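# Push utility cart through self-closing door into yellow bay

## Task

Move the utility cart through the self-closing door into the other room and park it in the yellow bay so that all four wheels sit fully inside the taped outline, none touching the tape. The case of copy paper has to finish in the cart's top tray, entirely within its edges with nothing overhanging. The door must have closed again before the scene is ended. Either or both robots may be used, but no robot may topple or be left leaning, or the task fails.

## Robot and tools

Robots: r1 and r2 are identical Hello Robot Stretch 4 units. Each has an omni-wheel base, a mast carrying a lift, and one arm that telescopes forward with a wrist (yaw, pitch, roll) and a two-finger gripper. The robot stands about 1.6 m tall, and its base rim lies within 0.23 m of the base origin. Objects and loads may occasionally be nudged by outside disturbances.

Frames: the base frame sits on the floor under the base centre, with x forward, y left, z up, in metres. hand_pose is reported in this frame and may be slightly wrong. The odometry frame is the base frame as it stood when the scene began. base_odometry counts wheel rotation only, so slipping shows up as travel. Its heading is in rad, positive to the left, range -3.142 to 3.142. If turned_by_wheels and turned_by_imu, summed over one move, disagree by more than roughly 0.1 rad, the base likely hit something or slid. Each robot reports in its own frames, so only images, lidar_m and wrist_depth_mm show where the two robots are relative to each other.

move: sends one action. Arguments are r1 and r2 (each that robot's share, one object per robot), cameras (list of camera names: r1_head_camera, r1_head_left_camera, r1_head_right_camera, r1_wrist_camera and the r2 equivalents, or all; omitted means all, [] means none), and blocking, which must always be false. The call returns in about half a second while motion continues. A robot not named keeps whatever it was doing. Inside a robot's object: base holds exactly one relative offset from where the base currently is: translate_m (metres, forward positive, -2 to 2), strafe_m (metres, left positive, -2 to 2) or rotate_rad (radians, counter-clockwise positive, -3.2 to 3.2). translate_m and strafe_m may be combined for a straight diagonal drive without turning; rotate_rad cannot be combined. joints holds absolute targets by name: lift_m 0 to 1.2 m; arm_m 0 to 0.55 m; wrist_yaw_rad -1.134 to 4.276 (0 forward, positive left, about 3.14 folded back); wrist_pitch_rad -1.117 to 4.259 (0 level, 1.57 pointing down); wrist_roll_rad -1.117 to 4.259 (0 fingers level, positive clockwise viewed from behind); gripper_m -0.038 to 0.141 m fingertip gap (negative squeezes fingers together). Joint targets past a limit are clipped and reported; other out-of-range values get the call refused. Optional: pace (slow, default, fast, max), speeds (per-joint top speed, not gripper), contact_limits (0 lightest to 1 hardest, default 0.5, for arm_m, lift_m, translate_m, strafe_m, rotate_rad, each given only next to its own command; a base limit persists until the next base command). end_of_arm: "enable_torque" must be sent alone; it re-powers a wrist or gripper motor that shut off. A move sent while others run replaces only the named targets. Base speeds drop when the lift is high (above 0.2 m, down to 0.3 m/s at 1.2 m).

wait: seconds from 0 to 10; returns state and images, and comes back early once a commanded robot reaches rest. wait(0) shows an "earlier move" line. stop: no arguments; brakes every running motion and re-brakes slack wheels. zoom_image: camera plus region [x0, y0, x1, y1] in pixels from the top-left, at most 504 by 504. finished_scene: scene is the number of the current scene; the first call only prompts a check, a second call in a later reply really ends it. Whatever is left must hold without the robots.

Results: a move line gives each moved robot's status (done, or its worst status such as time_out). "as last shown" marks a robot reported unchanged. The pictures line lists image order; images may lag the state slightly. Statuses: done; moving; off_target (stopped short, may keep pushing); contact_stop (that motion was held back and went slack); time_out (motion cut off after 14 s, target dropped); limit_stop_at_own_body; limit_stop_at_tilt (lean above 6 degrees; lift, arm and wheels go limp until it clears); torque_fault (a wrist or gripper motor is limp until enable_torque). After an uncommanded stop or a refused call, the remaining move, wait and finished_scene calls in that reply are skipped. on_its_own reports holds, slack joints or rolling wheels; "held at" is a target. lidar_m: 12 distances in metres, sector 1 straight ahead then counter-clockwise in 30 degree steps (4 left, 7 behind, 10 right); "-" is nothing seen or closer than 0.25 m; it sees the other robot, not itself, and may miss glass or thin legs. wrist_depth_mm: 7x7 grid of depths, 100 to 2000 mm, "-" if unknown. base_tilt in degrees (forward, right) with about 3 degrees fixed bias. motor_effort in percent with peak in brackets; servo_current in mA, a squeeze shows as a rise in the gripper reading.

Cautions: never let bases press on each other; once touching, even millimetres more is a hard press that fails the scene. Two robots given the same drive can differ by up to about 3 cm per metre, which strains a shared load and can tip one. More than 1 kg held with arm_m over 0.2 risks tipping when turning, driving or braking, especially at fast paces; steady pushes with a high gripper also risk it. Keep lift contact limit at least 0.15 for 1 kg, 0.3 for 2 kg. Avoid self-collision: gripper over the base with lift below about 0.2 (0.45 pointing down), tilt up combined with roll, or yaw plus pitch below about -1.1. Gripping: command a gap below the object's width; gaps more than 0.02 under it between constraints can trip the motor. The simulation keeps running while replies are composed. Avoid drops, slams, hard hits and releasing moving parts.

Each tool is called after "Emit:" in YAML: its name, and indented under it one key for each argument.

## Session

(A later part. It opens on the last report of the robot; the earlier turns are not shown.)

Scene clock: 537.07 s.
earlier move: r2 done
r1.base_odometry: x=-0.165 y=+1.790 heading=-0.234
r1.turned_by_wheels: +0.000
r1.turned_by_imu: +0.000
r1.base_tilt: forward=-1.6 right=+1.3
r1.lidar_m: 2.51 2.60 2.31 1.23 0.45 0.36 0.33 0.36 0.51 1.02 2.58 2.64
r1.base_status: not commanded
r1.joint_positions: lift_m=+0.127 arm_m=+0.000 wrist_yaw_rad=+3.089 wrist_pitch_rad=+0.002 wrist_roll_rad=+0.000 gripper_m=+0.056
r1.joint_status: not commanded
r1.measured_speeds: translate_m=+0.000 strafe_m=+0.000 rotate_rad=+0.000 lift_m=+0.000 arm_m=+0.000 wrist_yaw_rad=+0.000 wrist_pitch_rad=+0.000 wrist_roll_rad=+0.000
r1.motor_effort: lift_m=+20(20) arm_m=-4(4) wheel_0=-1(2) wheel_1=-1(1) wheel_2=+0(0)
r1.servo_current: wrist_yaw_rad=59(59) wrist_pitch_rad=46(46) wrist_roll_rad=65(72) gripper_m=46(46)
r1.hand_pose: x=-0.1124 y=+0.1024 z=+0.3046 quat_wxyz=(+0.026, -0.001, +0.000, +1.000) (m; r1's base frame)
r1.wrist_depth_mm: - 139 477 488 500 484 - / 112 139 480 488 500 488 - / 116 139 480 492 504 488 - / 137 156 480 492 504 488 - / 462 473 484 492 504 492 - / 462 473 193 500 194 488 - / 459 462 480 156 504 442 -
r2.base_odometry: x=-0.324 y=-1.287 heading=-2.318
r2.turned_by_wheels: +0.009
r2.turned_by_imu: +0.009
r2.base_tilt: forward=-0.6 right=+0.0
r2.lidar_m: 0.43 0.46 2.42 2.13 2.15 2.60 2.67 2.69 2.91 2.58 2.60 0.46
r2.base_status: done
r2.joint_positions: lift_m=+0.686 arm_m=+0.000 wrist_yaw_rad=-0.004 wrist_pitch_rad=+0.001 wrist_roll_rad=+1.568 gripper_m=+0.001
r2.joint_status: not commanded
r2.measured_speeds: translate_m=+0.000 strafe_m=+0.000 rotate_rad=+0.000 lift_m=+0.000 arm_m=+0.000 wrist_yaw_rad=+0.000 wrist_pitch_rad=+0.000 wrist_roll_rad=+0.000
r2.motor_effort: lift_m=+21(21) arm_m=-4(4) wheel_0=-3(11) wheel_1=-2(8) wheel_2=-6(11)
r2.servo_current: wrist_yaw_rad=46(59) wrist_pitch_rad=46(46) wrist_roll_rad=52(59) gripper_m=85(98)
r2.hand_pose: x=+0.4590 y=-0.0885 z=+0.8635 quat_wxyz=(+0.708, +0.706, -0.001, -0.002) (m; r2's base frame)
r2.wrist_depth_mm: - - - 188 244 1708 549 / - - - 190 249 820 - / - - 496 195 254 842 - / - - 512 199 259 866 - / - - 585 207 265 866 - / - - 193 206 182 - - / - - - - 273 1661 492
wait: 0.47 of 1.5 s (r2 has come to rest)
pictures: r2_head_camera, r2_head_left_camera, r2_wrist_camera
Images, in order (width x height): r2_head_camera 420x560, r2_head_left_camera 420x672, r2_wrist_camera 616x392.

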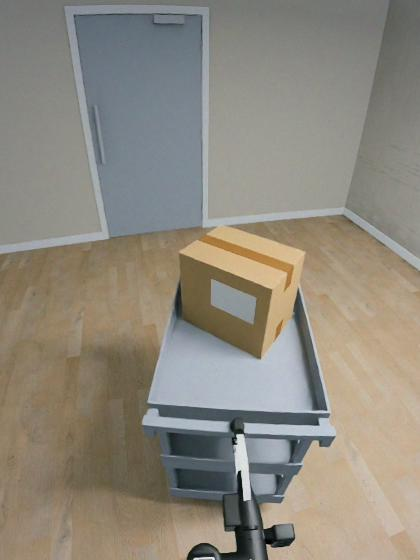

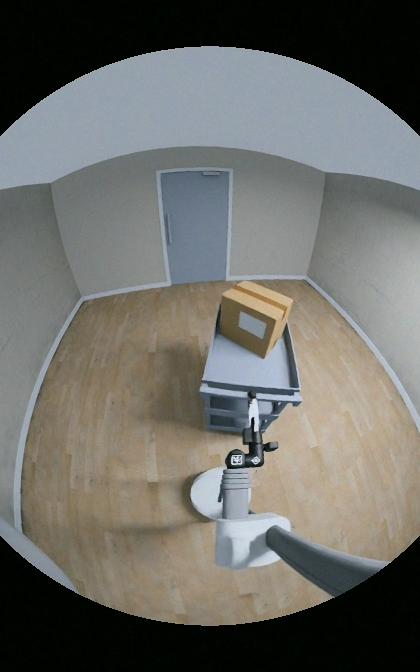

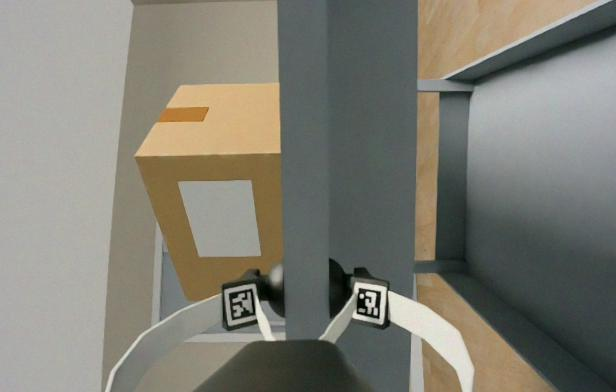

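Emit:
move:
  blocking: false
  r2: {"base": {"rotate_rad": 0.18}, "pace": "slow"}
  cameras: []

Emit:
wait:
  seconds: 2
  cameras: []

Emit:
move:
  blocking: false
  r2: {"base": {"translate_m": 0.06, "strafe_m": -0.24}, "pace": "slow"}
  cameras: []

Emit:
wait:
  seconds: 4
  cameras: ["r2_wrist_camera", "r2_head_camera"]

Scene clock: 599.83 s.
move: r2 moving
r1.base_odometry: x=-0.165 y=+1.790 heading=-0.234
r1.turned_by_wheels: +0.000
r1.turned_by_imu: +0.000
r1.base_tilt: forward=-1.6 right=+1.3
r1.lidar_m: 2.48 2.60 2.29 1.25 0.44 0.37 0.33 0.36 0.52 0.99 2.56 2.63
r1.base_status: not commanded
r1.joint_positions: lift_m=+0.127 arm_m=+0.000 wrist_yaw_rad=+3.089 wrist_pitch_rad=+0.002 wrist_roll_rad=+0.000 gripper_m=+0.056
r1.joint_status: not commanded
r1.measured_speeds: translate_m=+0.000 strafe_m=+0.000 rotate_rad=+0.000 lift_m=+0.000 arm_m=+0.000 wrist_yaw_rad=+0.000 wrist_pitch_rad=+0.000 wrist_roll_rad=+0.000
r1.motor_effort: lift_m=+20(20) arm_m=-4(4) wheel_0=-1(2) wheel_1=-1(1) wheel_2=+0(0)
r1.servo_current: wrist_yaw_rad=39(65) wrist_pitch_rad=39(46) wrist_roll_rad=46(52) gripper_m=39(46)
r1.hand_pose: x=-0.1124 y=+0.1024 z=+0.3046 quat_wxyz=(+0.026, -0.001, +0.000, +1.000) (m; r1's base frame)
r1.wrist_depth_mm: - 138 477 492 500 488 - / 112 138 480 488 504 484 - / 115 139 484 488 500 488 - / 136 156 480 492 500 492 - / 462 473 477 492 504 492 - / 462 473 193 492 194 488 - / 459 466 480 156 508 439 -
r2.base_odometry: x=-0.324 y=-1.287 heading=-2.199
r2.turned_by_wheels: +0.120
r2.turned_by_imu: +0.116
r2.base_tilt: forward=-0.7 right=+0.1
r2.lidar_m: 0.42 3.19 2.32 2.12 2.18 2.84 2.68 2.71 2.78 2.60 2.65 0.42
r2.base_status: rotate_rad moving
r2.joint_positions: lift_m=+0.686 arm_m=+0.000 wrist_yaw_rad=-0.005 wrist_pitch_rad=+0.001 wrist_roll_rad=+1.568 gripper_m=+0.001
r2.joint_status: not commanded
r2.measured_speeds: translate_m=+0.000 strafe_m=+0.000 rotate_rad=+0.364 lift_m=+0.000 arm_m=+0.000 wrist_yaw_rad=+0.000 wrist_pitch_rad=+0.000 wrist_roll_rad=+0.000
r2.motor_effort: lift_m=+21(21) arm_m=-4(4) wheel_0=-5(12) wheel_1=-5(10) wheel_2=-11(14)
r2.servo_current: wrist_yaw_rad=52(59) wrist_pitch_rad=33(46) wrist_roll_rad=46(59) gripper_m=91(91)
r2.hand_pose: x=+0.4589 y=-0.0889 z=+0.8635 quat_wxyz=(+0.708, +0.706, -0.001, -0.002) (m; r2's base frame)
r2.wrist_depth_mm: - - - 160 215 759 - / - - 484 168 224 - - / - - 473 177 235 - - / - - 559 183 245 854 - / - - 676 195 257 - - / - - 193 203 183 1756 512 / - - - - - 1618 466
pictures: none
No camera images: "cameras" was empty.

Scene clock: 600.67 s.
earlier move: r2 done
r1.base_odometry: x=-0.165 y=+1.790 heading=-0.234
r1.turned_by_wheels: +0.000
r1.turned_by_imu: +0.000
r1.base_tilt: forward=-1.6 right=+1.3
r1.lidar_m: 2.49 2.60 2.32 1.23 0.45 0.35 0.34 0.36 0.52 1.02 2.58 2.62
r1.base_status: not commanded
r1.joint_positions: lift_m=+0.127 arm_m=+0.000 wrist_yaw_rad=+3.089 wrist_pitch_rad=+0.002 wrist_roll_rad=+0.000 gripper_m=+0.056
r1.joint_status: not commanded
r1.measured_speeds: translate_m=+0.000 strafe_m=+0.000 rotate_rad=+0.000 lift_m=+0.000 arm_m=+0.000 wrist_yaw_rad=+0.000 wrist_pitch_rad=+0.000 wrist_roll_rad=+0.000
r1.motor_effort: lift_m=+20(20) arm_m=-4(5) wheel_0=-2(2) wheel_1=-1(1) wheel_2=+0(0)
r1.servo_current: wrist_yaw_rad=52(65) wrist_pitch_rad=46(46) wrist_roll_rad=52(59) gripper_m=46(46)
r1.hand_pose: x=-0.1124 y=+0.1024 z=+0.3046 quat_wxyz=(+0.026, -0.001, +0.000, +1.000) (m; r1's base frame)
r1.wrist_depth_mm: - 138 480 488 508 480 - / 111 139 480 492 508 480 - / 115 139 480 488 508 492 - / 136 156 480 496 508 492 - / 459 469 480 492 512 488 - / 462 469 193 492 194 492 - / 459 466 484 155 508 439 -
r2.base_odometry: x=-0.324 y=-1.287 heading=-2.139
r2.turned_by_wheels: +0.060
r2.turned_by_imu: +0.058
r2.base_tilt: forward=-0.7 right=+0.1
r2.lidar_m: 0.45 3.16 2.25 2.11 2.19 2.82 2.68 2.76 2.74 2.59 2.67 0.40
r2.base_status: done
r2.joint_positions: lift_m=+0.686 arm_m=+0.000 wrist_yaw_rad=+0.000 wrist_pitch_rad=+0.001 wrist_roll_rad=+1.568 gripper_m=+0.001
r2.joint_status: not commanded
r2.measured_speeds: translate_m=+0.000 strafe_m=+0.000 rotate_rad=+0.000 lift_m=+0.000 arm_m=+0.000 wrist_yaw_rad=+0.000 wrist_pitch_rad=+0.000 wrist_roll_rad=+0.000
r2.motor_effort: lift_m=+21(21) arm_m=-4(4) wheel_0=+0(12) wheel_1=-4(10) wheel_2=-7(14)
r2.servo_current: wrist_yaw_rad=39(65) wrist_pitch_rad=39(46) wrist_roll_rad=46(59) gripper_m=91(98)
r2.hand_pose: x=+0.4593 y=-0.0874 z=+0.8635 quat_wxyz=(+0.708, +0.706, +0.000, -0.001) (m; r2's base frame)
r2.wrist_depth_mm: - - 469 138 191 - - / - 433 430 145 204 - - / - - 496 155 217 - - / - - 609 169 234 - - / - - - 185 253 1863 - / - - 191 198 181 1618 492 / - - - - - 1618 1182
wait: 0.83 of 2 s (r2 has come to rest)
pictures: none
No camera images: "cameras" was empty.

Scene clock: 601.17 s.
move: r2 moving
r1.base_odometry: x=-0.165 y=+1.790 heading=-0.234
r1.turned_by_wheels: +0.000
r1.turned_by_imu: +0.000
r1.base_tilt: forward=-1.6 right=+1.3
r1.lidar_m: 2.50 2.61 2.30 1.20 0.45 0.36 0.33 0.36 0.52 1.03 2.56 2.62
r1.base_status: not commanded
r1.joint_positions: lift_m=+0.127 arm_m=+0.000 wrist_yaw_rad=+3.089 wrist_pitch_rad=+0.002 wrist_roll_rad=+0.000 gripper_m=+0.056
r1.joint_status: not commanded
r1.measured_speeds: translate_m=+0.000 strafe_m=+0.000 rotate_rad=+0.000 lift_m=+0.000 arm_m=+0.000 wrist_yaw_rad=+0.000 wrist_pitch_rad=+0.000 wrist_roll_rad=+0.000
r1.motor_effort: lift_m=+20(20) arm_m=-4(4) wheel_0=-1(2) wheel_1=-1(1) wheel_2=+0(0)
r1.servo_current: wrist_yaw_rad=59(65) wrist_pitch_rad=46(46) wrist_roll_rad=59(65) gripper_m=39(46)
r1.hand_pose: x=-0.1124 y=+0.1024 z=+0.3046 quat_wxyz=(+0.026, -0.001, +0.000, +1.000) (m; r1's base frame)
r1.wrist_depth_mm: - 138 480 492 504 480 - / 112 139 484 488 500 488 - / 115 139 484 492 504 488 - / 137 156 480 496 504 488 - / 459 469 477 492 504 492 - / 462 469 193 496 193 488 - / 466 469 480 156 504 442 -
r2.base_odometry: x=-0.336 y=-1.283 heading=-2.140
r2.turned_by_wheels: +0.000
r2.turned_by_imu: +0.000
r2.base_tilt: forward=-0.6 right=+0.1
r2.lidar_m: 0.46 3.16 2.29 2.14 2.22 2.80 2.68 2.78 2.74 2.59 2.66 0.40
r2.base_status: translate_m moving; strafe_m moving
r2.joint_positions: lift_m=+0.686 arm_m=+0.000 wrist_yaw_rad=+0.000 wrist_pitch_rad=+0.001 wrist_roll_rad=+1.568 gripper_m=+0.001
r2.joint_status: not commanded
r2.measured_speeds: translate_m=+0.012 strafe_m=-0.049 rotate_rad=+0.002 lift_m=+0.000 arm_m=+0.000 wrist_yaw_rad=+0.000 wrist_pitch_rad=+0.000 wrist_roll_rad=+0.000
r2.motor_effort: lift_m=+21(21) arm_m=-4(4) wheel_0=+8(12) wheel_1=-6(8) wheel_2=-9(10)
r2.servo_current: wrist_yaw_rad=46(65) wrist_pitch_rad=39(46) wrist_roll_rad=33(59) gripper_m=85(91)
r2.hand_pose: x=+0.4593 y=-0.0874 z=+0.8635 quat_wxyz=(+0.708, +0.706, +0.000, -0.001) (m; r2's base frame)
r2.wrist_depth_mm: - - 469 133 187 - - / - 436 424 142 200 - - / - - 488 151 213 - - / - - 597 163 229 - - / - - - 180 246 1921 - / - - 191 189 182 1618 508 / - - - - - 1618 1182
pictures: none
No camera images: "cameras" was empty.

Scene clock: 604.40 s.
earlier move: r2 done
r1.base_odometry: x=-0.165 y=+1.790 heading=-0.234
r1.turned_by_wheels: +0.000
r1.turned_by_imu: +0.000
r1.base_tilt: forward=-1.6 right=+1.3
r1.lidar_m: 2.50 2.59 2.30 1.24 0.43 0.35 0.33 0.35 0.51 1.04 2.58 2.63
r1.base_status: not commanded
r1.joint_positions: lift_m=+0.127 arm_m=+0.000 wrist_yaw_rad=+3.089 wrist_pitch_rad=+0.002 wrist_roll_rad=+0.000 gripper_m=+0.056
r1.joint_status: not commanded
r1.measured_speeds: translate_m=+0.000 strafe_m=+0.000 rotate_rad=+0.000 lift_m=+0.000 arm_m=+0.000 wrist_yaw_rad=+0.000 wrist_pitch_rad=+0.000 wrist_roll_rad=+0.000
r1.motor_effort: lift_m=+20(20) arm_m=-4(5) wheel_0=-2(2) wheel_1=-1(1) wheel_2=+0(0)
r1.servo_current: wrist_yaw_rad=39(72) wrist_pitch_rad=39(46) wrist_roll_rad=52(65) gripper_m=46(46)
r1.hand_pose: x=-0.1124 y=+0.1024 z=+0.3046 quat_wxyz=(+0.026, -0.001, +0.000, +1.000) (m; r1's base frame)
r1.wrist_depth_mm: - 138 477 492 500 480 - / 112 139 480 488 500 484 - / 115 139 477 488 500 492 - / 137 156 480 496 500 488 - / 462 469 480 492 504 492 - / 462 469 193 496 194 492 - / 466 469 488 155 504 439 -
r2.base_odometry: x=-0.558 y=-1.209 heading=-2.139
r2.turned_by_wheels: +0.000
r2.turned_by_imu: +0.002
r2.base_tilt: forward=-0.7 right=+0.0
r2.lidar_m: 0.39 0.45 2.52 2.39 2.45 2.89 2.75 2.83 2.48 2.36 2.47 0.43
r2.base_status: done
r2.joint_positions: lift_m=+0.686 arm_m=+0.000 wrist_yaw_rad=+0.002 wrist_pitch_rad=+0.004 wrist_roll_rad=+1.568 gripper_m=+0.001
r2.joint_status: not commanded
r2.measured_speeds: translate_m=+0.000 strafe_m=+0.000 rotate_rad=+0.000 lift_m=+0.000 arm_m=+0.000 wrist_yaw_rad=+0.000 wrist_pitch_rad=+0.000 wrist_roll_rad=+0.000
r2.motor_effort: lift_m=+21(21) arm_m=-4(4) wheel_0=+6(14) wheel_1=-3(8) wheel_2=-3(11)
r2.servo_current: wrist_yaw_rad=46(65) wrist_pitch_rad=39(52) wrist_roll_rad=46(65) gripper_m=65(91)
r2.hand_pose: x=+0.4595 y=-0.0870 z=+0.8628 quat_wxyz=(+0.708, +0.706, +0.002, -0.001) (m; r2's base frame)
r2.wrist_depth_mm: - - - 158 216 1661 549 / - - 597 162 220 778 - / - - 462 166 225 809 - / - - 488 228 229 831 - / - - 549 174 236 842 - / - - 190 177 184 - - / - - - - - 1537 484
wait: 3.23 of 4 s (r2 has come to rest)
pictures: r2_head_camera, r2_wrist_camera
Images, in order (width x height): r2_head_camera 420x560, r2_wrist_camera 616x392.

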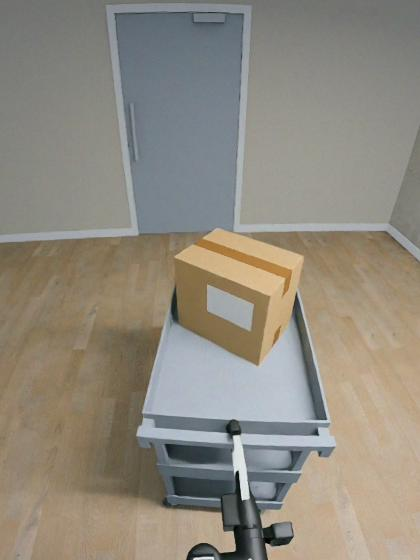

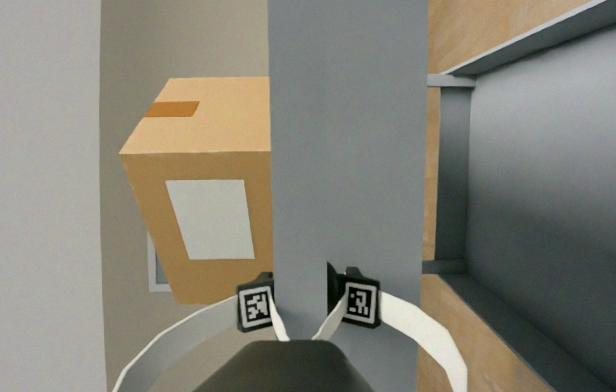

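Emit:
move:
  blocking: false
  cameras: ["r2_head_camera", "r2_wrist_camera", "r1_head_camera"]

Scene clock: 696.80 s.
r1.base_odometry: x=-0.165 y=+1.790 heading=-0.234
r1.turned_by_wheels: +0.000
r1.turned_by_imu: +0.000
r1.base_tilt: forward=-1.6 right=+1.2
r1.lidar_m: 2.51 2.59 2.32 1.21 0.44 0.37 0.33 0.34 0.51 1.02 2.57 2.64
r1.base_status: not commanded
r1.joint_positions: lift_m=+0.127 arm_m=+0.000 wrist_yaw_rad=+3.089 wrist_pitch_rad=+0.002 wrist_roll_rad=+0.000 gripper_m=+0.056
r1.joint_status: not commanded
r1.measured_speeds: translate_m=+0.000 strafe_m=+0.000 rotate_rad=+0.000 lift_m=+0.000 arm_m=+0.000 wrist_yaw_rad=+0.000 wrist_pitch_rad=+0.000 wrist_roll_rad=+0.000
r1.motor_effort: lift_m=+20(20) arm_m=-4(5) wheel_0=-2(2) wheel_1=-1(1) wheel_2=+0(0)
r1.servo_current: wrist_yaw_rad=59(72) wrist_pitch_rad=46(46) wrist_roll_rad=33(65) gripper_m=33(46)
r1.hand_pose: x=-0.1124 y=+0.1024 z=+0.3046 quat_wxyz=(+0.026, -0.001, +0.000, +1.000) (m; r1's base frame)
r1.wrist_depth_mm: - 138 480 488 500 484 - / 111 139 484 488 496 484 - / 116 139 484 492 508 492 - / 137 156 484 492 508 492 - / 459 466 484 492 508 492 - / 459 473 193 488 194 488 - / 466 466 480 156 504 436 -
r2.base_odometry: x=-0.558 y=-1.209 heading=-2.139
r2.turned_by_wheels: +0.000
r2.turned_by_imu: +0.000
r2.base_tilt: forward=-0.7 right=+0.0
r2.lidar_m: 0.41 0.44 2.50 2.38 2.46 2.86 2.72 2.81 2.48 2.36 2.42 0.42
r2.base_status: done
r2.joint_positions: lift_m=+0.686 arm_m=+0.000 wrist_yaw_rad=+0.002 wrist_pitch_rad=+0.004 wrist_roll_rad=+1.568 gripper_m=+0.001
r2.joint_status: not commanded
r2.measured_speeds: translate_m=+0.000 strafe_m=+0.000 rotate_rad=+0.000 lift_m=+0.000 arm_m=+0.000 wrist_yaw_rad=+0.000 wrist_pitch_rad=+0.000 wrist_roll_rad=+0.000
r2.motor_effort: lift_m=+21(21) arm_m=-4(4) wheel_0=+6(14) wheel_1=-4(8) wheel_2=-3(11)
r2.servo_current: wrist_yaw_rad=52(65) wrist_pitch_rad=39(52) wrist_roll_rad=46(65) gripper_m=65(91)
r2.hand_pose: x=+0.4595 y=-0.0870 z=+0.8628 quat_wxyz=(+0.708, +0.706, +0.002, -0.001) (m; r2's base frame)
r2.wrist_depth_mm: - - - 158 216 1618 549 / - - 603 161 220 778 - / - - 462 166 224 809 - / - - 484 227 229 842 - / - - 554 174 236 842 - / - - 190 177 184 - - / - - - - - 1537 492
pictures: r1_head_camera, r2_head_camera, r2_wrist_camera
Images, in order (width x height): r1_head_camera 420x560, r2_head_camera 420x560, r2_wrist_camera 616x392.

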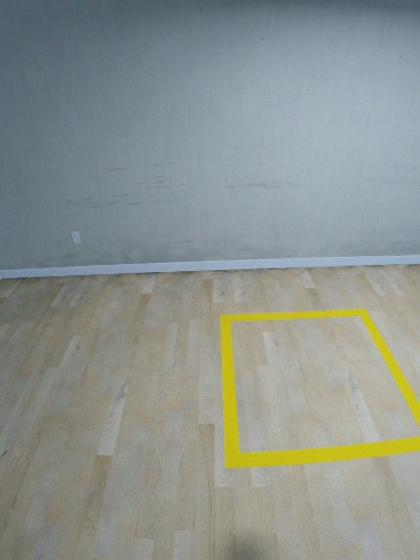

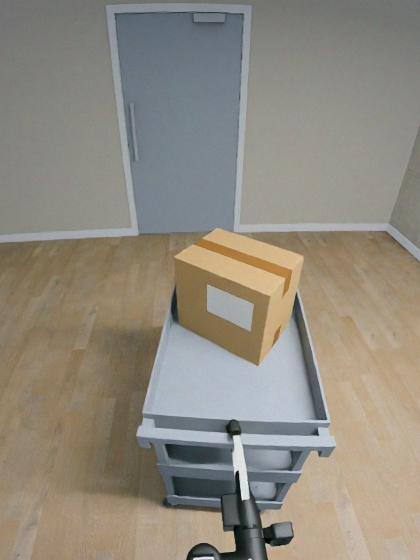

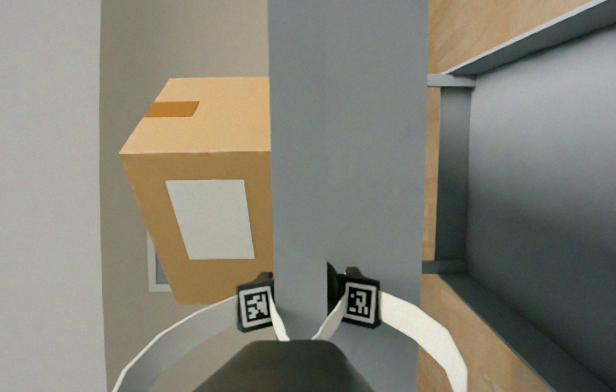

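Emit:
zoom_image:
  camera: "r2_head_camera"
  region: [100, 0, 380, 504]

Scaled by 1.000.

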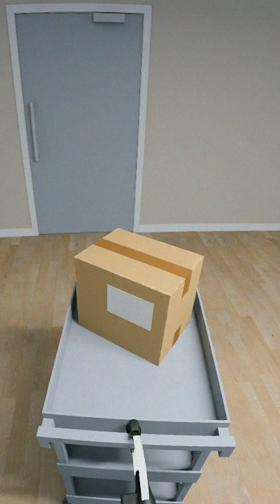

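Emit:
move:
  blocking: false
  r1: {"base": {"translate_m": -0.55}, "pace": "slow", "contact_limits": {"translate_m": 0.9}}
  cameras: []

Emit:
wait:
  seconds: 7
  cameras: ["r2_head_camera"]

Scene clock: 787.20 s.
move: r1 moving
r1.base_odometry: x=-0.177 y=+1.792 heading=-0.235
r1.turned_by_wheels: +0.000
r1.turned_by_imu: -0.001
r1.base_tilt: forward=-1.5 right=+1.3
r1.lidar_m: 2.52 2.62 2.31 1.16 0.45 0.35 0.33 0.32 0.48 0.96 2.57 2.63
r1.base_status: translate_m moving
r1.joint_positions: lift_m=+0.127 arm_m=+0.000 wrist_yaw_rad=+3.089 wrist_pitch_rad=+0.002 wrist_roll_rad=+0.000 gripper_m=+0.056
r1.joint_status: not commanded
r1.measured_speeds: translate_m=-0.048 strafe_m=+0.000 rotate_rad=+0.001 lift_m=+0.000 arm_m=+0.000 wrist_yaw_rad=+0.000 wrist_pitch_rad=+0.000 wrist_roll_rad=+0.000
r1.motor_effort: lift_m=+20(20) arm_m=-4(5) wheel_0=-4(7) wheel_1=-7(7) wheel_2=+6(6)
r1.servo_current: wrist_yaw_rad=39(72) wrist_pitch_rad=39(46) wrist_roll_rad=52(65) gripper_m=39(46)
r1.contact_limits: translate_m 0.9
r1.hand_pose: x=-0.1124 y=+0.1024 z=+0.3046 quat_wxyz=(+0.026, -0.001, +0.000, +1.000) (m; r1's base frame)
r1.wrist_depth_mm: - 138 469 477 492 484 - / 112 139 469 477 492 484 - / 115 139 466 477 492 488 - / 136 156 469 484 488 488 - / 449 462 473 484 492 492 - / 452 459 194 484 193 488 - / 452 462 466 155 492 433 -
r2.base_odometry: x=-0.558 y=-1.209 heading=-2.139
r2.turned_by_wheels: +0.000
r2.turned_by_imu: +0.000
r2.base_tilt: forward=-0.7 right=+0.1
r2.lidar_m: 0.41 0.46 2.52 2.34 2.43 2.88 2.74 2.81 2.49 2.35 2.46 0.43
r2.base_status: not commanded
r2.joint_positions: lift_m=+0.686 arm_m=+0.000 wrist_yaw_rad=+0.002 wrist_pitch_rad=+0.004 wrist_roll_rad=+1.568 gripper_m=+0.001
r2.joint_status: not commanded
r2.measured_speeds: translate_m=+0.000 strafe_m=+0.000 rotate_rad=+0.000 lift_m=+0.000 arm_m=+0.000 wrist_yaw_rad=+0.000 wrist_pitch_rad=+0.000 wrist_roll_rad=+0.000
r2.motor_effort: lift_m=+21(21) arm_m=-4(4) wheel_0=+6(6) wheel_1=-4(4) wheel_2=-3(4)
r2.servo_current: wrist_yaw_rad=46(52) wrist_pitch_rad=33(52) wrist_roll_rad=33(52) gripper_m=65(72)
r2.hand_pose: x=+0.4595 y=-0.0870 z=+0.8628 quat_wxyz=(+0.708, +0.706, +0.002, -0.001) (m; r2's base frame)
r2.wrist_depth_mm: - - - 158 216 1661 544 / - - 597 161 219 778 - / - - 469 166 225 820 - / - - 484 228 230 854 - / - - 554 174 236 854 - / - - 190 178 184 - - / - - - - - 1576 492
pictures: none
No camera images: "cameras" was empty.

Scene clock: 793.47 s.
earlier move: r1 done
r1.base_odometry: x=-0.699 y=+1.917 heading=-0.234
r1.turned_by_wheels: +0.001
r1.turned_by_imu: +0.002
r1.base_tilt: forward=-1.6 right=+1.2
r1.lidar_m: 3.03 3.15 0.36 0.42 2.27 0.31 0.25 - 0.25 0.25 0.61 3.21
r1.base_status: done
r1.joint_positions: lift_m=+0.127 arm_m=+0.000 wrist_yaw_rad=+3.089 wrist_pitch_rad=+0.002 wrist_roll_rad=+0.000 gripper_m=+0.056
r1.joint_status: not commanded
r1.measured_speeds: translate_m=+0.000 strafe_m=+0.000 rotate_rad=+0.000 lift_m=+0.000 arm_m=+0.000 wrist_yaw_rad=+0.000 wrist_pitch_rad=+0.000 wrist_roll_rad=+0.000
r1.motor_effort: lift_m=+20(20) arm_m=-4(5) wheel_0=-4(16) wheel_1=-9(16) wheel_2=+15(22)
r1.servo_current: wrist_yaw_rad=39(72) wrist_pitch_rad=39(52) wrist_roll_rad=65(72) gripper_m=52(52)
r1.contact_limits: translate_m 0.9
r1.hand_pose: x=-0.1125 y=+0.1024 z=+0.3046 quat_wxyz=(+0.026, -0.001, +0.000, +1.000) (m; r1's base frame)
r1.wrist_depth_mm: - 138 394 469 - - - / 112 139 407 469 - - - / 116 139 394 466 - - - / 136 158 392 473 - - - / 300 343 394 469 - - - / 303 343 191 469 190 1160 1138 / 303 320 387 156 741 768 809
r2.base_odometry: x=-0.558 y=-1.209 heading=-2.139
r2.turned_by_wheels: +0.000
r2.turned_by_imu: +0.001
r2.base_tilt: forward=-0.7 right=+0.1
r2.lidar_m: 0.42 0.46 2.51 2.39 2.44 2.88 2.75 2.84 2.48 2.36 2.42 0.42
r2.base_status: not commanded
r2.joint_positions: lift_m=+0.686 arm_m=+0.000 wrist_yaw_rad=+0.002 wrist_pitch_rad=+0.004 wrist_roll_rad=+1.568 gripper_m=+0.001
r2.joint_status: not commanded
r2.measured_speeds: translate_m=+0.000 strafe_m=+0.000 rotate_rad=+0.000 lift_m=+0.000 arm_m=+0.000 wrist_yaw_rad=+0.000 wrist_pitch_rad=+0.000 wrist_roll_rad=+0.000
r2.motor_effort: lift_m=+21(21) arm_m=-4(4) wheel_0=+5(6) wheel_1=-4(4) wheel_2=-3(4)
r2.servo_current: wrist_yaw_rad=39(59) wrist_pitch_rad=46(52) wrist_roll_rad=46(65) gripper_m=65(78)
r2.hand_pose: x=+0.4595 y=-0.0870 z=+0.8628 quat_wxyz=(+0.708, +0.706, +0.002, -0.001) (m; r2's base frame)
r2.wrist_depth_mm: - - - 158 215 1708 549 / - - 597 161 220 778 - / - - 459 165 224 820 - / - - 480 228 229 842 - / - - 559 174 235 854 - / - - 190 178 184 - - / - - - - - 1576 512
wait: 6.27 of 7 s (r1 has come to rest)
pictures: r2_head_camera
Images, in order (width x height): r2_head_camera 420x560.

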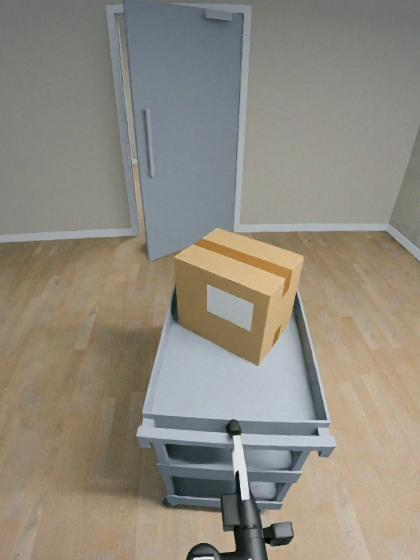

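Emit:
move:
  blocking: false
  r1: {"base": {"translate_m": -0.40}, "pace": "slow", "contact_limits": {"translate_m": 0.9}}
  cameras: []

Emit:
wait:
  seconds: 7
  cameras: ["r2_head_camera", "r1_head_right_camera"]

Scene clock: 799.60 s.
move: r1 moving
r1.base_odometry: x=-0.711 y=+1.920 heading=-0.234
r1.turned_by_wheels: +0.000
r1.turned_by_imu: +0.000
r1.base_tilt: forward=-1.6 right=+1.3
r1.lidar_m: 3.05 3.14 0.35 0.50 2.30 0.30 0.25 - 0.25 0.25 0.59 3.22
r1.base_status: translate_m moving
r1.joint_positions: lift_m=+0.127 arm_m=+0.000 wrist_yaw_rad=+3.089 wrist_pitch_rad=+0.002 wrist_roll_rad=+0.000 gripper_m=+0.056
r1.joint_status: not commanded
r1.measured_speeds: translate_m=-0.048 strafe_m=+0.000 rotate_rad=+0.002 lift_m=+0.000 arm_m=+0.000 wrist_yaw_rad=+0.000 wrist_pitch_rad=+0.000 wrist_roll_rad=+0.000
r1.motor_effort: lift_m=+20(20) arm_m=-3(4) wheel_0=-6(7) wheel_1=-12(14) wheel_2=+19(20)
r1.servo_current: wrist_yaw_rad=46(52) wrist_pitch_rad=39(46) wrist_roll_rad=52(59) gripper_m=46(46)
r1.contact_limits: translate_m 0.9
r1.hand_pose: x=-0.1125 y=+0.1024 z=+0.3046 quat_wxyz=(+0.026, -0.001, +0.000, +1.000) (m; r1's base frame)
r1.wrist_depth_mm: - 138 397 477 - - - / 112 139 404 477 - - - / 116 139 399 477 - - - / 137 157 397 477 - - - / 297 342 399 473 - - - / 303 342 190 469 190 1182 1138 / 304 322 392 156 741 768 820
r2.base_odometry: x=-0.558 y=-1.209 heading=-2.139
r2.turned_by_wheels: +0.000
r2.turned_by_imu: +0.000
r2.base_tilt: forward=-0.7 right=+0.1
r2.lidar_m: 0.42 0.45 2.49 2.37 2.46 2.88 2.74 2.83 2.50 2.37 2.44 0.42
r2.base_status: not commanded
r2.joint_positions: lift_m=+0.686 arm_m=+0.000 wrist_yaw_rad=+0.002 wrist_pitch_rad=+0.004 wrist_roll_rad=+1.568 gripper_m=+0.001
r2.joint_status: not commanded
r2.measured_speeds: translate_m=+0.000 strafe_m=+0.000 rotate_rad=+0.000 lift_m=+0.000 arm_m=+0.000 wrist_yaw_rad=+0.000 wrist_pitch_rad=+0.000 wrist_roll_rad=+0.000
r2.motor_effort: lift_m=+21(21) arm_m=-4(4) wheel_0=+6(6) wheel_1=-4(4) wheel_2=-3(3)
r2.servo_current: wrist_yaw_rad=39(52) wrist_pitch_rad=39(46) wrist_roll_rad=46(52) gripper_m=65(78)
r2.hand_pose: x=+0.4595 y=-0.0870 z=+0.8628 quat_wxyz=(+0.708, +0.706, +0.002, -0.001) (m; r2's base frame)
r2.wrist_depth_mm: - - - 158 216 1618 549 / - - 597 162 220 788 - / - - 462 166 224 820 - / - - 480 229 230 831 - / - - 554 174 235 842 - / - - 190 178 183 - - / - - - - - 1576 517
pictures: none
No camera images: "cameras" was empty.

Scene clock: 804.37 s.
earlier move: r1 done
r1.base_odometry: x=-1.088 y=+2.010 heading=-0.234
r1.turned_by_wheels: +0.000
r1.turned_by_imu: +0.001
r1.base_tilt: forward=-1.6 right=+1.2
r1.lidar_m: 3.44 0.62 0.71 1.87 2.29 3.07 0.25 0.25 - 0.25 0.28 0.90
r1.base_status: done
r1.joint_positions: lift_m=+0.127 arm_m=+0.000 wrist_yaw_rad=+3.089 wrist_pitch_rad=+0.002 wrist_roll_rad=+0.000 gripper_m=+0.056
r1.joint_status: not commanded
r1.measured_speeds: translate_m=+0.000 strafe_m=+0.000 rotate_rad=+0.000 lift_m=+0.000 arm_m=+0.000 wrist_yaw_rad=+0.000 wrist_pitch_rad=+0.000 wrist_roll_rad=+0.000
r1.motor_effort: lift_m=+20(20) arm_m=-4(4) wheel_0=-2(7) wheel_1=-9(15) wheel_2=+8(20)
r1.servo_current: wrist_yaw_rad=46(78) wrist_pitch_rad=33(52) wrist_roll_rad=39(65) gripper_m=39(46)
r1.contact_limits: translate_m 0.9
r1.hand_pose: x=-0.1125 y=+0.1024 z=+0.3046 quat_wxyz=(+0.026, -0.001, +0.000, +1.000) (m; r1's base frame)
r1.wrist_depth_mm: - 138 - - - - - / 112 139 - - - - - / 116 140 254 - - - - / 136 157 - - - - - / 327 392 1983 - - - - / 336 392 195 1205 191 1160 1160 / 334 366 759 167 750 768 798
r2.base_odometry: x=-0.558 y=-1.209 heading=-2.139
r2.turned_by_wheels: +0.000
r2.turned_by_imu: +0.001
r2.base_tilt: forward=-0.7 right=+0.1
r2.lidar_m: 0.39 0.45 2.51 2.38 2.46 2.88 2.73 2.83 2.46 2.36 2.45 0.42
r2.base_status: not commanded
r2.joint_positions: lift_m=+0.686 arm_m=+0.000 wrist_yaw_rad=+0.002 wrist_pitch_rad=+0.004 wrist_roll_rad=+1.568 gripper_m=+0.001
r2.joint_status: not commanded
r2.measured_speeds: translate_m=+0.000 strafe_m=+0.000 rotate_rad=+0.000 lift_m=+0.000 arm_m=+0.000 wrist_yaw_rad=+0.000 wrist_pitch_rad=+0.000 wrist_roll_rad=+0.000
r2.motor_effort: lift_m=+21(22) arm_m=-4(4) wheel_0=+6(6) wheel_1=-4(4) wheel_2=-3(4)
r2.servo_current: wrist_yaw_rad=46(59) wrist_pitch_rad=46(52) wrist_roll_rad=52(59) gripper_m=72(78)
r2.hand_pose: x=+0.4595 y=-0.0870 z=+0.8628 quat_wxyz=(+0.708, +0.706, +0.002, -0.001) (m; r2's base frame)
r2.wrist_depth_mm: - - - 159 215 1708 544 / - - 591 162 220 788 - / - - 462 165 225 820 - / - - 484 227 229 820 - / - - 554 174 236 - - / - - 190 177 185 - - / - - - - - 1576 512
wait: 4.77 of 7 s (r1 has come to rest)
pictures: r1_head_right_camera, r2_head_camera
Images, in order (width x height): r1_head_right_camera 420x672, r2_head_camera 420x560.

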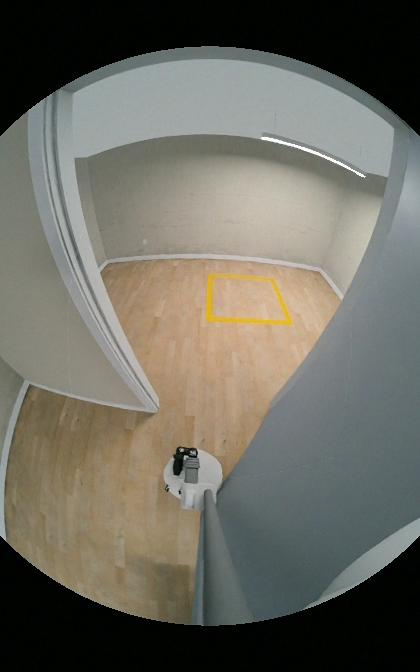

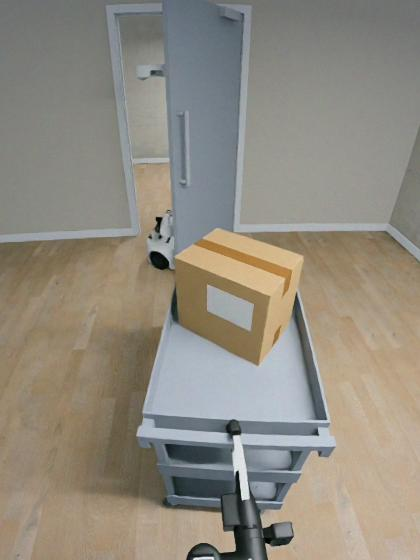

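Emit:
move:
  blocking: false
  r1: {"base": {"translate_m": -0.19, "strafe_m": -0.26}, "pace": "slow", "contact_limits": {"translate_m": 0.9, "strafe_m": 0.9}}
  cameras: []

Emit:
wait:
  seconds: 7
  cameras: ["r2_head_camera"]

r1: "contact_limits": translate_m and strafe_m are given together and make one move, which takes one limit: state it under one of them only
Scene clock: 812.00 s.
r1.base_odometry: x=-1.088 y=+2.010 heading=-0.234
r1.turned_by_wheels: +0.000
r1.turned_by_imu: +0.000
r1.base_tilt: forward=-1.6 right=+1.2
r1.lidar_m: 3.43 0.59 0.72 1.88 2.28 3.04 0.26 0.25 - 0.25 0.28 0.93
r1.base_status: done
r1.joint_positions: lift_m=+0.127 arm_m=+0.000 wrist_yaw_rad=+3.089 wrist_pitch_rad=+0.002 wrist_roll_rad=+0.000 gripper_m=+0.056
r1.joint_status: not commanded
r1.measured_speeds: translate_m=+0.000 strafe_m=+0.000 rotate_rad=+0.000 lift_m=+0.000 arm_m=+0.000 wrist_yaw_rad=+0.000 wrist_pitch_rad=+0.000 wrist_roll_rad=+0.000
r1.motor_effort: lift_m=+20(20) arm_m=-4(4) wheel_0=-2(7) wheel_1=-8(15) wheel_2=+8(20)
r1.servo_current: wrist_yaw_rad=52(78) wrist_pitch_rad=39(52) wrist_roll_rad=52(65) gripper_m=46(46)
r1.contact_limits: translate_m 0.9
r1.hand_pose: x=-0.1125 y=+0.1024 z=+0.3046 quat_wxyz=(+0.026, -0.001, +0.000, +1.000) (m; r1's base frame)
r1.wrist_depth_mm: - 138 - - - - - / 112 139 - - - - - / 116 139 256 - - - - / 136 156 - - - - - / 327 394 1983 - - - - / 336 394 195 1182 190 1138 1160 / 334 366 741 167 741 778 820
r2.base_odometry: x=-0.558 y=-1.209 heading=-2.139
r2.turned_by_wheels: +0.000
r2.turned_by_imu: +0.000
r2.base_tilt: forward=-0.7 right=+0.1
r2.lidar_m: 0.41 0.45 2.49 2.39 2.43 2.89 2.73 2.84 2.46 2.37 2.47 0.43
r2.base_status: not commanded
r2.joint_positions: lift_m=+0.686 arm_m=+0.000 wrist_yaw_rad=+0.002 wrist_pitch_rad=+0.004 wrist_roll_rad=+1.568 gripper_m=+0.001
r2.joint_status: not commanded
r2.measured_speeds: translate_m=+0.000 strafe_m=+0.000 rotate_rad=+0.000 lift_m=+0.000 arm_m=+0.000 wrist_yaw_rad=+0.000 wrist_pitch_rad=+0.000 wrist_roll_rad=+0.000
r2.motor_effort: lift_m=+21(22) arm_m=-4(4) wheel_0=+6(6) wheel_1=-4(4) wheel_2=-3(4)
r2.servo_current: wrist_yaw_rad=46(59) wrist_pitch_rad=46(52) wrist_roll_rad=59(59) gripper_m=72(78)
r2.hand_pose: x=+0.4595 y=-0.0870 z=+0.8628 quat_wxyz=(+0.708, +0.706, +0.002, -0.001) (m; r2's base frame)
r2.wrist_depth_mm: - - - 159 215 1618 549 / - - 597 161 220 778 - / - - 466 166 225 809 - / - - 480 228 229 820 - / - - 549 174 235 - - / - - 190 177 184 - - / - - - - - 1537 512
pictures: none

not run: a call was refused earlier in this reply.

Emit:
move:
  blocking: false
  r1: {"base": {"translate_m": -0.19, "strafe_m": -0.26}, "pace": "slow", "contact_limits": {"translate_m": 0.9}}
  cameras: []

Emit:
wait:
  seconds: 7
  cameras: ["r2_head_camera"]

Scene clock: 815.47 s.
move: r1 moving
r1.base_odometry: x=-1.098 y=+2.002 heading=-0.233
r1.turned_by_wheels: +0.001
r1.turned_by_imu: +0.001
r1.base_tilt: forward=-1.6 right=+1.2
r1.lidar_m: 3.45 0.62 0.72 1.91 2.29 3.08 0.27 0.25 - 0.25 0.30 0.88
r1.base_status: translate_m moving; strafe_m moving
r1.joint_positions: lift_m=+0.127 arm_m=+0.000 wrist_yaw_rad=+3.089 wrist_pitch_rad=+0.002 wrist_roll_rad=+0.000 gripper_m=+0.056
r1.joint_status: not commanded
r1.measured_speeds: translate_m=-0.028 strafe_m=-0.039 rotate_rad=+0.001 lift_m=+0.000 arm_m=+0.000 wrist_yaw_rad=+0.000 wrist_pitch_rad=+0.000 wrist_roll_rad=+0.000
r1.motor_effort: lift_m=+20(20) arm_m=-3(4) wheel_0=+10(10) wheel_1=-12(14) wheel_2=+14(14)
r1.servo_current: wrist_yaw_rad=52(59) wrist_pitch_rad=39(46) wrist_roll_rad=59(59) gripper_m=46(46)
r1.contact_limits: translate_m 0.9
r1.hand_pose: x=-0.1125 y=+0.1024 z=+0.3046 quat_wxyz=(+0.026, -0.001, +0.000, +1.000) (m; r1's base frame)
r1.wrist_depth_mm: - 138 - - - - - / 112 138 - - - - - / 116 139 256 - - - - / 137 156 - - - - - / 327 1661 - - - - - / 338 397 195 1182 190 1160 1138 / 336 366 750 167 750 788 809
r2.base_odometry: x=-0.558 y=-1.209 heading=-2.139
r2.turned_by_wheels: +0.000
r2.turned_by_imu: +0.000
r2.base_tilt: forward=-0.7 right=+0.1
r2.lidar_m: 0.41 0.44 2.50 2.39 2.45 2.91 2.74 2.81 2.49 2.36 2.44 0.43
r2.base_status: not commanded
r2.joint_positions: lift_m=+0.686 arm_m=+0.000 wrist_yaw_rad=+0.002 wrist_pitch_rad=+0.004 wrist_roll_rad=+1.568 gripper_m=+0.001
r2.joint_status: not commanded
r2.measured_speeds: translate_m=+0.000 strafe_m=+0.000 rotate_rad=+0.000 lift_m=+0.000 arm_m=+0.000 wrist_yaw_rad=+0.000 wrist_pitch_rad=+0.000 wrist_roll_rad=+0.000
r2.motor_effort: lift_m=+21(21) arm_m=-4(4) wheel_0=+6(6) wheel_1=-3(4) wheel_2=-3(3)
r2.servo_current: wrist_yaw_rad=46(52) wrist_pitch_rad=39(46) wrist_roll_rad=52(65) gripper_m=65(72)
r2.hand_pose: x=+0.4595 y=-0.0870 z=+0.8628 quat_wxyz=(+0.708, +0.706, +0.002, -0.001) (m; r2's base frame)
r2.wrist_depth_mm: - - - 159 216 1618 544 / - - 591 162 220 768 - / - - 459 166 225 809 - / - - 480 227 229 842 - / - - 554 174 236 - - / - - 190 177 183 - - / - - - - - 1618 512
pictures: none
No camera images: "cameras" was empty.

Scene clock: 819.47 s.
earlier move: r1 done
r1.base_odometry: x=-1.333 y=+1.801 heading=-0.234
r1.turned_by_wheels: -0.001
r1.turned_by_imu: -0.003
r1.base_tilt: forward=-1.6 right=+1.2
r1.lidar_m: 3.63 0.90 0.98 2.46 2.53 3.42 1.23 0.25 0.25 - 0.25 0.36
r1.base_status: done
r1.joint_positions: lift_m=+0.127 arm_m=+0.000 wrist_yaw_rad=+3.089 wrist_pitch_rad=+0.002 wrist_roll_rad=+0.000 gripper_m=+0.056
r1.joint_status: not commanded
r1.measured_speeds: translate_m=+0.000 strafe_m=+0.000 rotate_rad=+0.000 lift_m=+0.000 arm_m=+0.000 wrist_yaw_rad=+0.000 wrist_pitch_rad=+0.000 wrist_roll_rad=+0.000
r1.motor_effort: lift_m=+20(20) arm_m=-4(4) wheel_0=+6(12) wheel_1=-7(14) wheel_2=+6(15)
r1.servo_current: wrist_yaw_rad=39(72) wrist_pitch_rad=39(52) wrist_roll_rad=59(65) gripper_m=33(52)
r1.contact_limits: translate_m 0.9
r1.hand_pose: x=-0.1125 y=+0.1024 z=+0.3046 quat_wxyz=(+0.026, -0.001, +0.000, +1.000) (m; r1's base frame)
r1.wrist_depth_mm: - 138 1464 - - - - / 112 139 - - - - - / 116 139 257 - - - - / 137 156 - - - - - / 1921 1921 1863 1921 - - - / 1182 1182 195 1205 191 1160 1160 / 842 759 750 167 750 778 820
r2.base_odometry: x=-0.558 y=-1.209 heading=-2.139
r2.turned_by_wheels: +0.000
r2.turned_by_imu: +0.001
r2.base_tilt: forward=-0.7 right=+0.1
r2.lidar_m: 0.40 0.44 2.52 2.37 2.43 2.88 2.74 2.82 2.46 2.37 2.45 0.42
r2.base_status: not commanded
r2.joint_positions: lift_m=+0.686 arm_m=+0.000 wrist_yaw_rad=+0.002 wrist_pitch_rad=+0.004 wrist_roll_rad=+1.568 gripper_m=+0.001
r2.joint_status: not commanded
r2.measured_speeds: translate_m=+0.000 strafe_m=+0.000 rotate_rad=+0.000 lift_m=+0.000 arm_m=+0.000 wrist_yaw_rad=+0.000 wrist_pitch_rad=+0.000 wrist_roll_rad=+0.000
r2.motor_effort: lift_m=+21(21) arm_m=-4(4) wheel_0=+6(6) wheel_1=-3(4) wheel_2=-3(4)
r2.servo_current: wrist_yaw_rad=46(65) wrist_pitch_rad=46(52) wrist_roll_rad=46(65) gripper_m=72(78)
r2.hand_pose: x=+0.4595 y=-0.0870 z=+0.8628 quat_wxyz=(+0.708, +0.706, +0.002, -0.001) (m; r2's base frame)
r2.wrist_depth_mm: - - - 158 215 1618 549 / - - 597 161 220 778 - / - - 462 166 225 809 - / - - 484 227 229 842 - / - - 549 174 236 - - / - - 190 178 184 - - / - - - - - 1618 512
wait: 4.00 of 7 s (r1 has come to rest)
pictures: r2_head_camera
Images, in order (width x height): r2_head_camera 420x560.

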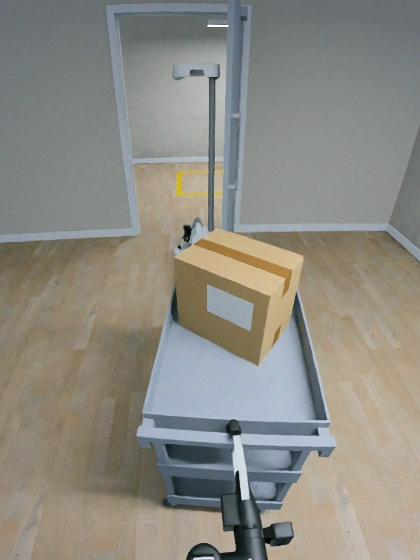

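Emit:
move:
  blocking: false
  r1: {"base": {"strafe_m": -0.28}, "pace": "slow", "contact_limits": {"strafe_m": 0.7}}
  cameras: []

Emit:
wait:
  seconds: 6
  cameras: ["r2_head_camera"]

Scene clock: 825.33 s.
move: r1 moving
r1.base_odometry: x=-1.336 y=+1.787 heading=-0.234
r1.turned_by_wheels: +0.000
r1.turned_by_imu: +0.000
r1.base_tilt: forward=-1.6 right=+1.2
r1.lidar_m: 3.62 0.92 0.95 2.47 2.54 3.45 1.23 0.25 0.25 - 0.25 0.34
r1.base_status: strafe_m moving
r1.joint_positions: lift_m=+0.127 arm_m=+0.000 wrist_yaw_rad=+3.089 wrist_pitch_rad=+0.002 wrist_roll_rad=+0.000 gripper_m=+0.056
r1.joint_status: not commanded
r1.measured_speeds: translate_m=+0.000 strafe_m=-0.057 rotate_rad=+0.000 lift_m=+0.000 arm_m=+0.000 wrist_yaw_rad=+0.000 wrist_pitch_rad=+0.000 wrist_roll_rad=+0.000
r1.motor_effort: lift_m=+20(20) arm_m=-3(4) wheel_0=+12(12) wheel_1=-12(14) wheel_2=+1(4)
r1.servo_current: wrist_yaw_rad=52(65) wrist_pitch_rad=46(46) wrist_roll_rad=46(52) gripper_m=39(52)
r1.contact_limits: strafe_m 0.7
r1.hand_pose: x=-0.1125 y=+0.1024 z=+0.3046 quat_wxyz=(+0.026, -0.001, +0.000, +1.000) (m; r1's base frame)
r1.wrist_depth_mm: - 138 1464 - - - - / 112 139 - - - - - / 116 139 229 - - - - / 137 156 - - - - - / 1983 1863 1921 1921 - - - / 1182 1205 195 1160 191 1182 1138 / 854 750 750 166 732 778 809
r2.base_odometry: x=-0.558 y=-1.209 heading=-2.139
r2.turned_by_wheels: +0.000
r2.turned_by_imu: +0.000
r2.base_tilt: forward=-0.7 right=+0.0
r2.lidar_m: 0.38 0.44 2.53 2.38 2.44 2.87 2.75 2.81 2.52 2.36 2.46 0.43
r2.base_status: not commanded
r2.joint_positions: lift_m=+0.686 arm_m=+0.000 wrist_yaw_rad=+0.002 wrist_pitch_rad=+0.004 wrist_roll_rad=+1.568 gripper_m=+0.001
r2.joint_status: not commanded
r2.measured_speeds: translate_m=+0.000 strafe_m=+0.000 rotate_rad=+0.000 lift_m=+0.000 arm_m=+0.000 wrist_yaw_rad=+0.000 wrist_pitch_rad=+0.000 wrist_roll_rad=+0.000
r2.motor_effort: lift_m=+21(21) arm_m=-4(4) wheel_0=+6(6) wheel_1=-3(4) wheel_2=-3(3)
r2.servo_current: wrist_yaw_rad=39(59) wrist_pitch_rad=39(52) wrist_roll_rad=59(59) gripper_m=65(72)
r2.hand_pose: x=+0.4595 y=-0.0870 z=+0.8628 quat_wxyz=(+0.708, +0.706, +0.002, -0.001) (m; r2's base frame)
r2.wrist_depth_mm: - - - 158 216 1618 549 / - - 597 161 220 778 - / - - 462 165 224 820 - / - - 480 228 230 820 - / - - 549 174 235 - - / - - 190 178 184 - - / - - - - - 1576 512
pictures: none
No camera images: "cameras" was empty.

Scene clock: 828.77 s.
earlier move: r1 done
r1.base_odometry: x=-1.398 y=+1.529 heading=-0.233
r1.turned_by_wheels: +0.000
r1.turned_by_imu: -0.001
r1.base_tilt: forward=-1.6 right=+1.3
r1.lidar_m: 0.47 3.74 1.09 2.58 2.82 1.29 1.25 0.38 0.25 - 0.25 0.25
r1.base_status: done
r1.joint_positions: lift_m=+0.127 arm_m=+0.000 wrist_yaw_rad=+3.089 wrist_pitch_rad=+0.002 wrist_roll_rad=+0.000 gripper_m=+0.056
r1.joint_status: not commanded
r1.measured_speeds: translate_m=+0.000 strafe_m=+0.000 rotate_rad=+0.000 lift_m=+0.000 arm_m=+0.000 wrist_yaw_rad=+0.000 wrist_pitch_rad=+0.000 wrist_roll_rad=+0.000
r1.motor_effort: lift_m=+20(20) arm_m=-3(4) wheel_0=+9(16) wheel_1=-6(15) wheel_2=+1(4)
r1.servo_current: wrist_yaw_rad=39(78) wrist_pitch_rad=39(52) wrist_roll_rad=52(65) gripper_m=39(52)
r1.contact_limits: strafe_m 0.7
r1.hand_pose: x=-0.1125 y=+0.1024 z=+0.3046 quat_wxyz=(+0.026, -0.001, +0.000, +1.000) (m; r1's base frame)
r1.wrist_depth_mm: - 138 - 1464 - - - / 112 139 - - - - - / 116 139 257 - - - - / 136 156 - - - - - / 1983 - - 1921 - - - / 1182 1205 195 1182 191 1138 1138 / 842 750 759 167 750 768 798
r2.base_odometry: x=-0.558 y=-1.209 heading=-2.139
r2.turned_by_wheels: +0.000
r2.turned_by_imu: +0.000
r2.base_tilt: forward=-0.7 right=+0.1
r2.lidar_m: 0.42 0.45 2.52 2.38 2.42 2.91 2.73 2.83 2.51 2.34 2.43 0.41
r2.base_status: not commanded
r2.joint_positions: lift_m=+0.686 arm_m=+0.000 wrist_yaw_rad=+0.002 wrist_pitch_rad=+0.004 wrist_roll_rad=+1.568 gripper_m=+0.001
r2.joint_status: not commanded
r2.measured_speeds: translate_m=+0.000 strafe_m=+0.000 rotate_rad=+0.000 lift_m=+0.000 arm_m=+0.000 wrist_yaw_rad=+0.000 wrist_pitch_rad=+0.000 wrist_roll_rad=+0.000
r2.motor_effort: lift_m=+21(22) arm_m=-4(4) wheel_0=+6(6) wheel_1=-3(4) wheel_2=-3(4)
r2.servo_current: wrist_yaw_rad=46(59) wrist_pitch_rad=39(52) wrist_roll_rad=65(65) gripper_m=72(78)
r2.hand_pose: x=+0.4595 y=-0.0870 z=+0.8628 quat_wxyz=(+0.708, +0.706, +0.002, -0.001) (m; r2's base frame)
r2.wrist_depth_mm: - - - 158 215 1661 549 / - - 597 161 220 778 - / - - 462 165 225 809 - / - - 488 227 230 842 - / - - 549 174 236 842 - / - - 190 177 184 - - / - - - - - 1618 517
wait: 3.43 of 6 s (r1 has come to rest)
pictures: r2_head_camera
Images, in order (width x height): r2_head_camera 420x560.

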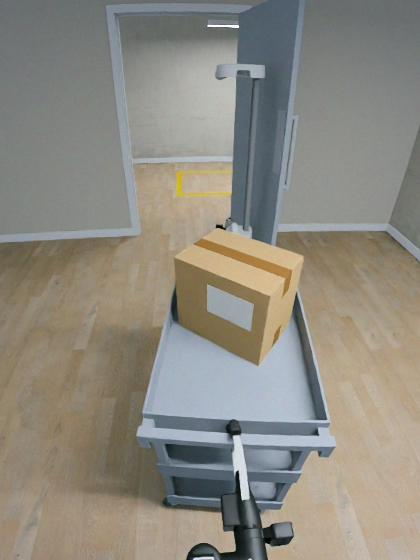

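Emit:
move:
  blocking: false
  r1: {"base": {"strafe_m": -0.26}, "pace": "slow", "contact_limits": {"strafe_m": 0.6}}
  cameras: []

Emit:
wait:
  seconds: 6
  cameras: ["r2_head_camera", "r1_head_camera"]

Scene clock: 833.90 s.
move: r1 moving
r1.base_odometry: x=-1.401 y=+1.518 heading=-0.227
r1.turned_by_wheels: +0.006
r1.turned_by_imu: +0.010
r1.base_tilt: forward=-1.6 right=+1.2
r1.lidar_m: 0.45 3.75 1.14 2.67 2.85 1.28 1.26 0.35 0.25 - 0.25 0.25
r1.base_status: strafe_m moving
r1.joint_positions: lift_m=+0.127 arm_m=+0.000 wrist_yaw_rad=+3.089 wrist_pitch_rad=+0.002 wrist_roll_rad=+0.000 gripper_m=+0.056
r1.joint_status: not commanded
r1.measured_speeds: translate_m=-0.018 strafe_m=-0.023 rotate_rad=+0.085 lift_m=+0.000 arm_m=+0.000 wrist_yaw_rad=+0.000 wrist_pitch_rad=+0.000 wrist_roll_rad=+0.000
r1.motor_effort: lift_m=+20(20) arm_m=-4(4) wheel_0=+29(29) wheel_1=-23(23) wheel_2=+1(2)
r1.servo_current: wrist_yaw_rad=46(65) wrist_pitch_rad=39(52) wrist_roll_rad=46(52) gripper_m=39(46)
r1.contact_limits: strafe_m 0.6
r1.hand_pose: x=-0.1125 y=+0.1024 z=+0.3046 quat_wxyz=(+0.026, -0.001, +0.000, +1.000) (m; r1's base frame)
r1.wrist_depth_mm: - 138 - 1499 - - - / 112 139 - - - - - / 116 139 253 - - - - / 137 156 - - - - - / 1921 - - 1921 - - - / 1182 1205 195 1182 190 1160 1138 / 854 750 768 167 750 768 820
r2.base_odometry: x=-0.558 y=-1.209 heading=-2.139
r2.turned_by_wheels: +0.000
r2.turned_by_imu: +0.000
r2.base_tilt: forward=-0.6 right=+0.1
r2.lidar_m: 0.40 0.46 2.49 2.39 2.48 2.89 2.75 2.84 2.51 2.36 2.43 0.43
r2.base_status: not commanded
r2.joint_positions: lift_m=+0.686 arm_m=+0.000 wrist_yaw_rad=+0.002 wrist_pitch_rad=+0.004 wrist_roll_rad=+1.568 gripper_m=+0.001
r2.joint_status: not commanded
r2.measured_speeds: translate_m=+0.000 strafe_m=+0.000 rotate_rad=+0.000 lift_m=+0.000 arm_m=+0.000 wrist_yaw_rad=+0.000 wrist_pitch_rad=+0.000 wrist_roll_rad=+0.000
r2.motor_effort: lift_m=+21(21) arm_m=-4(4) wheel_0=+6(6) wheel_1=-4(4) wheel_2=-3(3)
r2.servo_current: wrist_yaw_rad=46(65) wrist_pitch_rad=46(46) wrist_roll_rad=46(52) gripper_m=65(72)
r2.hand_pose: x=+0.4595 y=-0.0870 z=+0.8628 quat_wxyz=(+0.708, +0.706, +0.002, -0.001) (m; r2's base frame)
r2.wrist_depth_mm: - - - 159 216 1661 549 / - - 597 161 220 768 - / - - 462 166 225 820 - / - - 480 227 230 831 - / - - 554 174 236 854 - / - - 190 177 184 - - / - - - - - 1576 512
pictures: none
No camera images: "cameras" was empty.

Scene clock: 836.57 s.
earlier move: r1 contact_stop
r1.base_odometry: x=-1.414 y=+1.541 heading=-0.134
r1.turned_by_wheels: +0.093
r1.turned_by_imu: +0.095
r1.base_tilt: forward=-1.6 right=+1.3
r1.lidar_m: 0.63 1.12 1.13 2.71 2.89 1.26 1.24 0.29 0.25 - 0.25 0.25
r1.base_status: strafe_m contact_stop (by the wheels' count: +0.009 of -0.260)
r1.joint_positions: lift_m=+0.127 arm_m=+0.000 wrist_yaw_rad=+3.089 wrist_pitch_rad=+0.002 wrist_roll_rad=+0.000 gripper_m=+0.056
r1.joint_status: not commanded
r1.measured_speeds: translate_m=+0.000 strafe_m=+0.000 rotate_rad=+0.000 lift_m=+0.000 arm_m=+0.000 wrist_yaw_rad=+0.000 wrist_pitch_rad=+0.000 wrist_roll_rad=+0.000
r1.on_its_own: the wheels are slack since a contact_stop
r1.motor_effort: lift_m=+20(20) arm_m=-4(4) wheel_0=+0(32) wheel_1=+0(27) wheel_2=+0(2)
r1.servo_current: wrist_yaw_rad=46(65) wrist_pitch_rad=46(52) wrist_roll_rad=52(72) gripper_m=33(52)
r1.contact_limits: strafe_m 0.6
r1.hand_pose: x=-0.1125 y=+0.1024 z=+0.3046 quat_wxyz=(+0.026, -0.001, +0.000, +1.000) (m; r1's base frame)
r1.wrist_depth_mm: - 138 - 1537 - - - / 111 139 - - - - - / 115 139 265 - - - - / 137 155 - - - - - / 1921 - - 1921 1921 - - / 1182 1205 195 1205 190 1160 1138 / 842 750 750 167 750 788 820
r2.base_odometry: x=-0.558 y=-1.209 heading=-2.139
r2.turned_by_wheels: +0.000
r2.turned_by_imu: +0.000
r2.base_tilt: forward=-0.7 right=+0.0
r2.lidar_m: 0.41 0.45 2.49 2.37 2.44 2.89 2.75 2.82 2.50 2.36 2.42 0.43
r2.base_status: not commanded
r2.joint_positions: lift_m=+0.686 arm_m=+0.000 wrist_yaw_rad=+0.002 wrist_pitch_rad=+0.004 wrist_roll_rad=+1.568 gripper_m=+0.001
r2.joint_status: not commanded
r2.measured_speeds: translate_m=+0.000 strafe_m=+0.000 rotate_rad=+0.000 lift_m=+0.000 arm_m=+0.000 wrist_yaw_rad=+0.000 wrist_pitch_rad=+0.000 wrist_roll_rad=+0.000
r2.motor_effort: lift_m=+21(21) arm_m=-4(4) wheel_0=+6(6) wheel_1=-3(4) wheel_2=-3(4)
r2.servo_current: wrist_yaw_rad=33(65) wrist_pitch_rad=39(52) wrist_roll_rad=52(59) gripper_m=72(72)
r2.hand_pose: x=+0.4595 y=-0.0870 z=+0.8628 quat_wxyz=(+0.708, +0.706, +0.002, -0.001) (m; r2's base frame)
r2.wrist_depth_mm: - - - 158 215 1618 554 / - - 597 161 219 778 - / - 512 459 166 225 831 - / - - 484 228 230 842 - / - - 554 174 236 854 - / - - 190 177 184 - - / - - - - - 1576 512
wait: 2.67 of 6 s (r1 has come to rest)
pictures: r1_head_camera, r2_head_camera
Images, in order (width x height): r1_head_camera 420x560, r2_head_camera 420x560.

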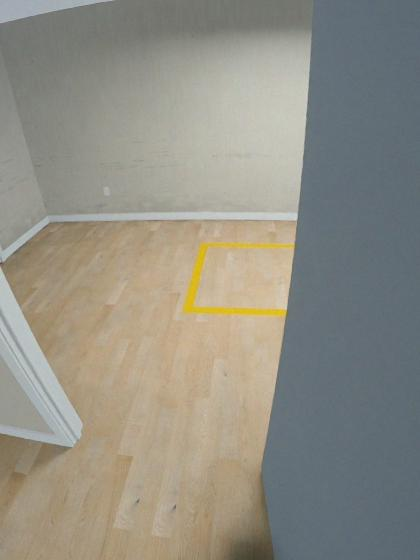

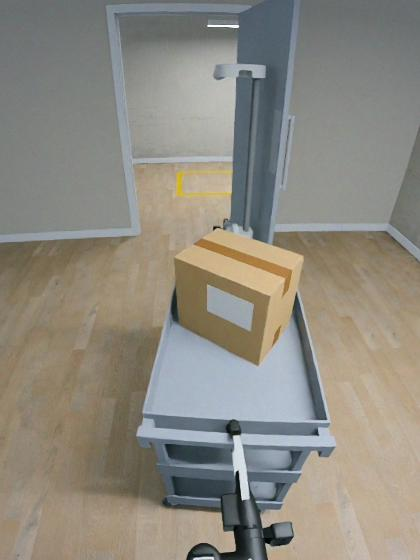

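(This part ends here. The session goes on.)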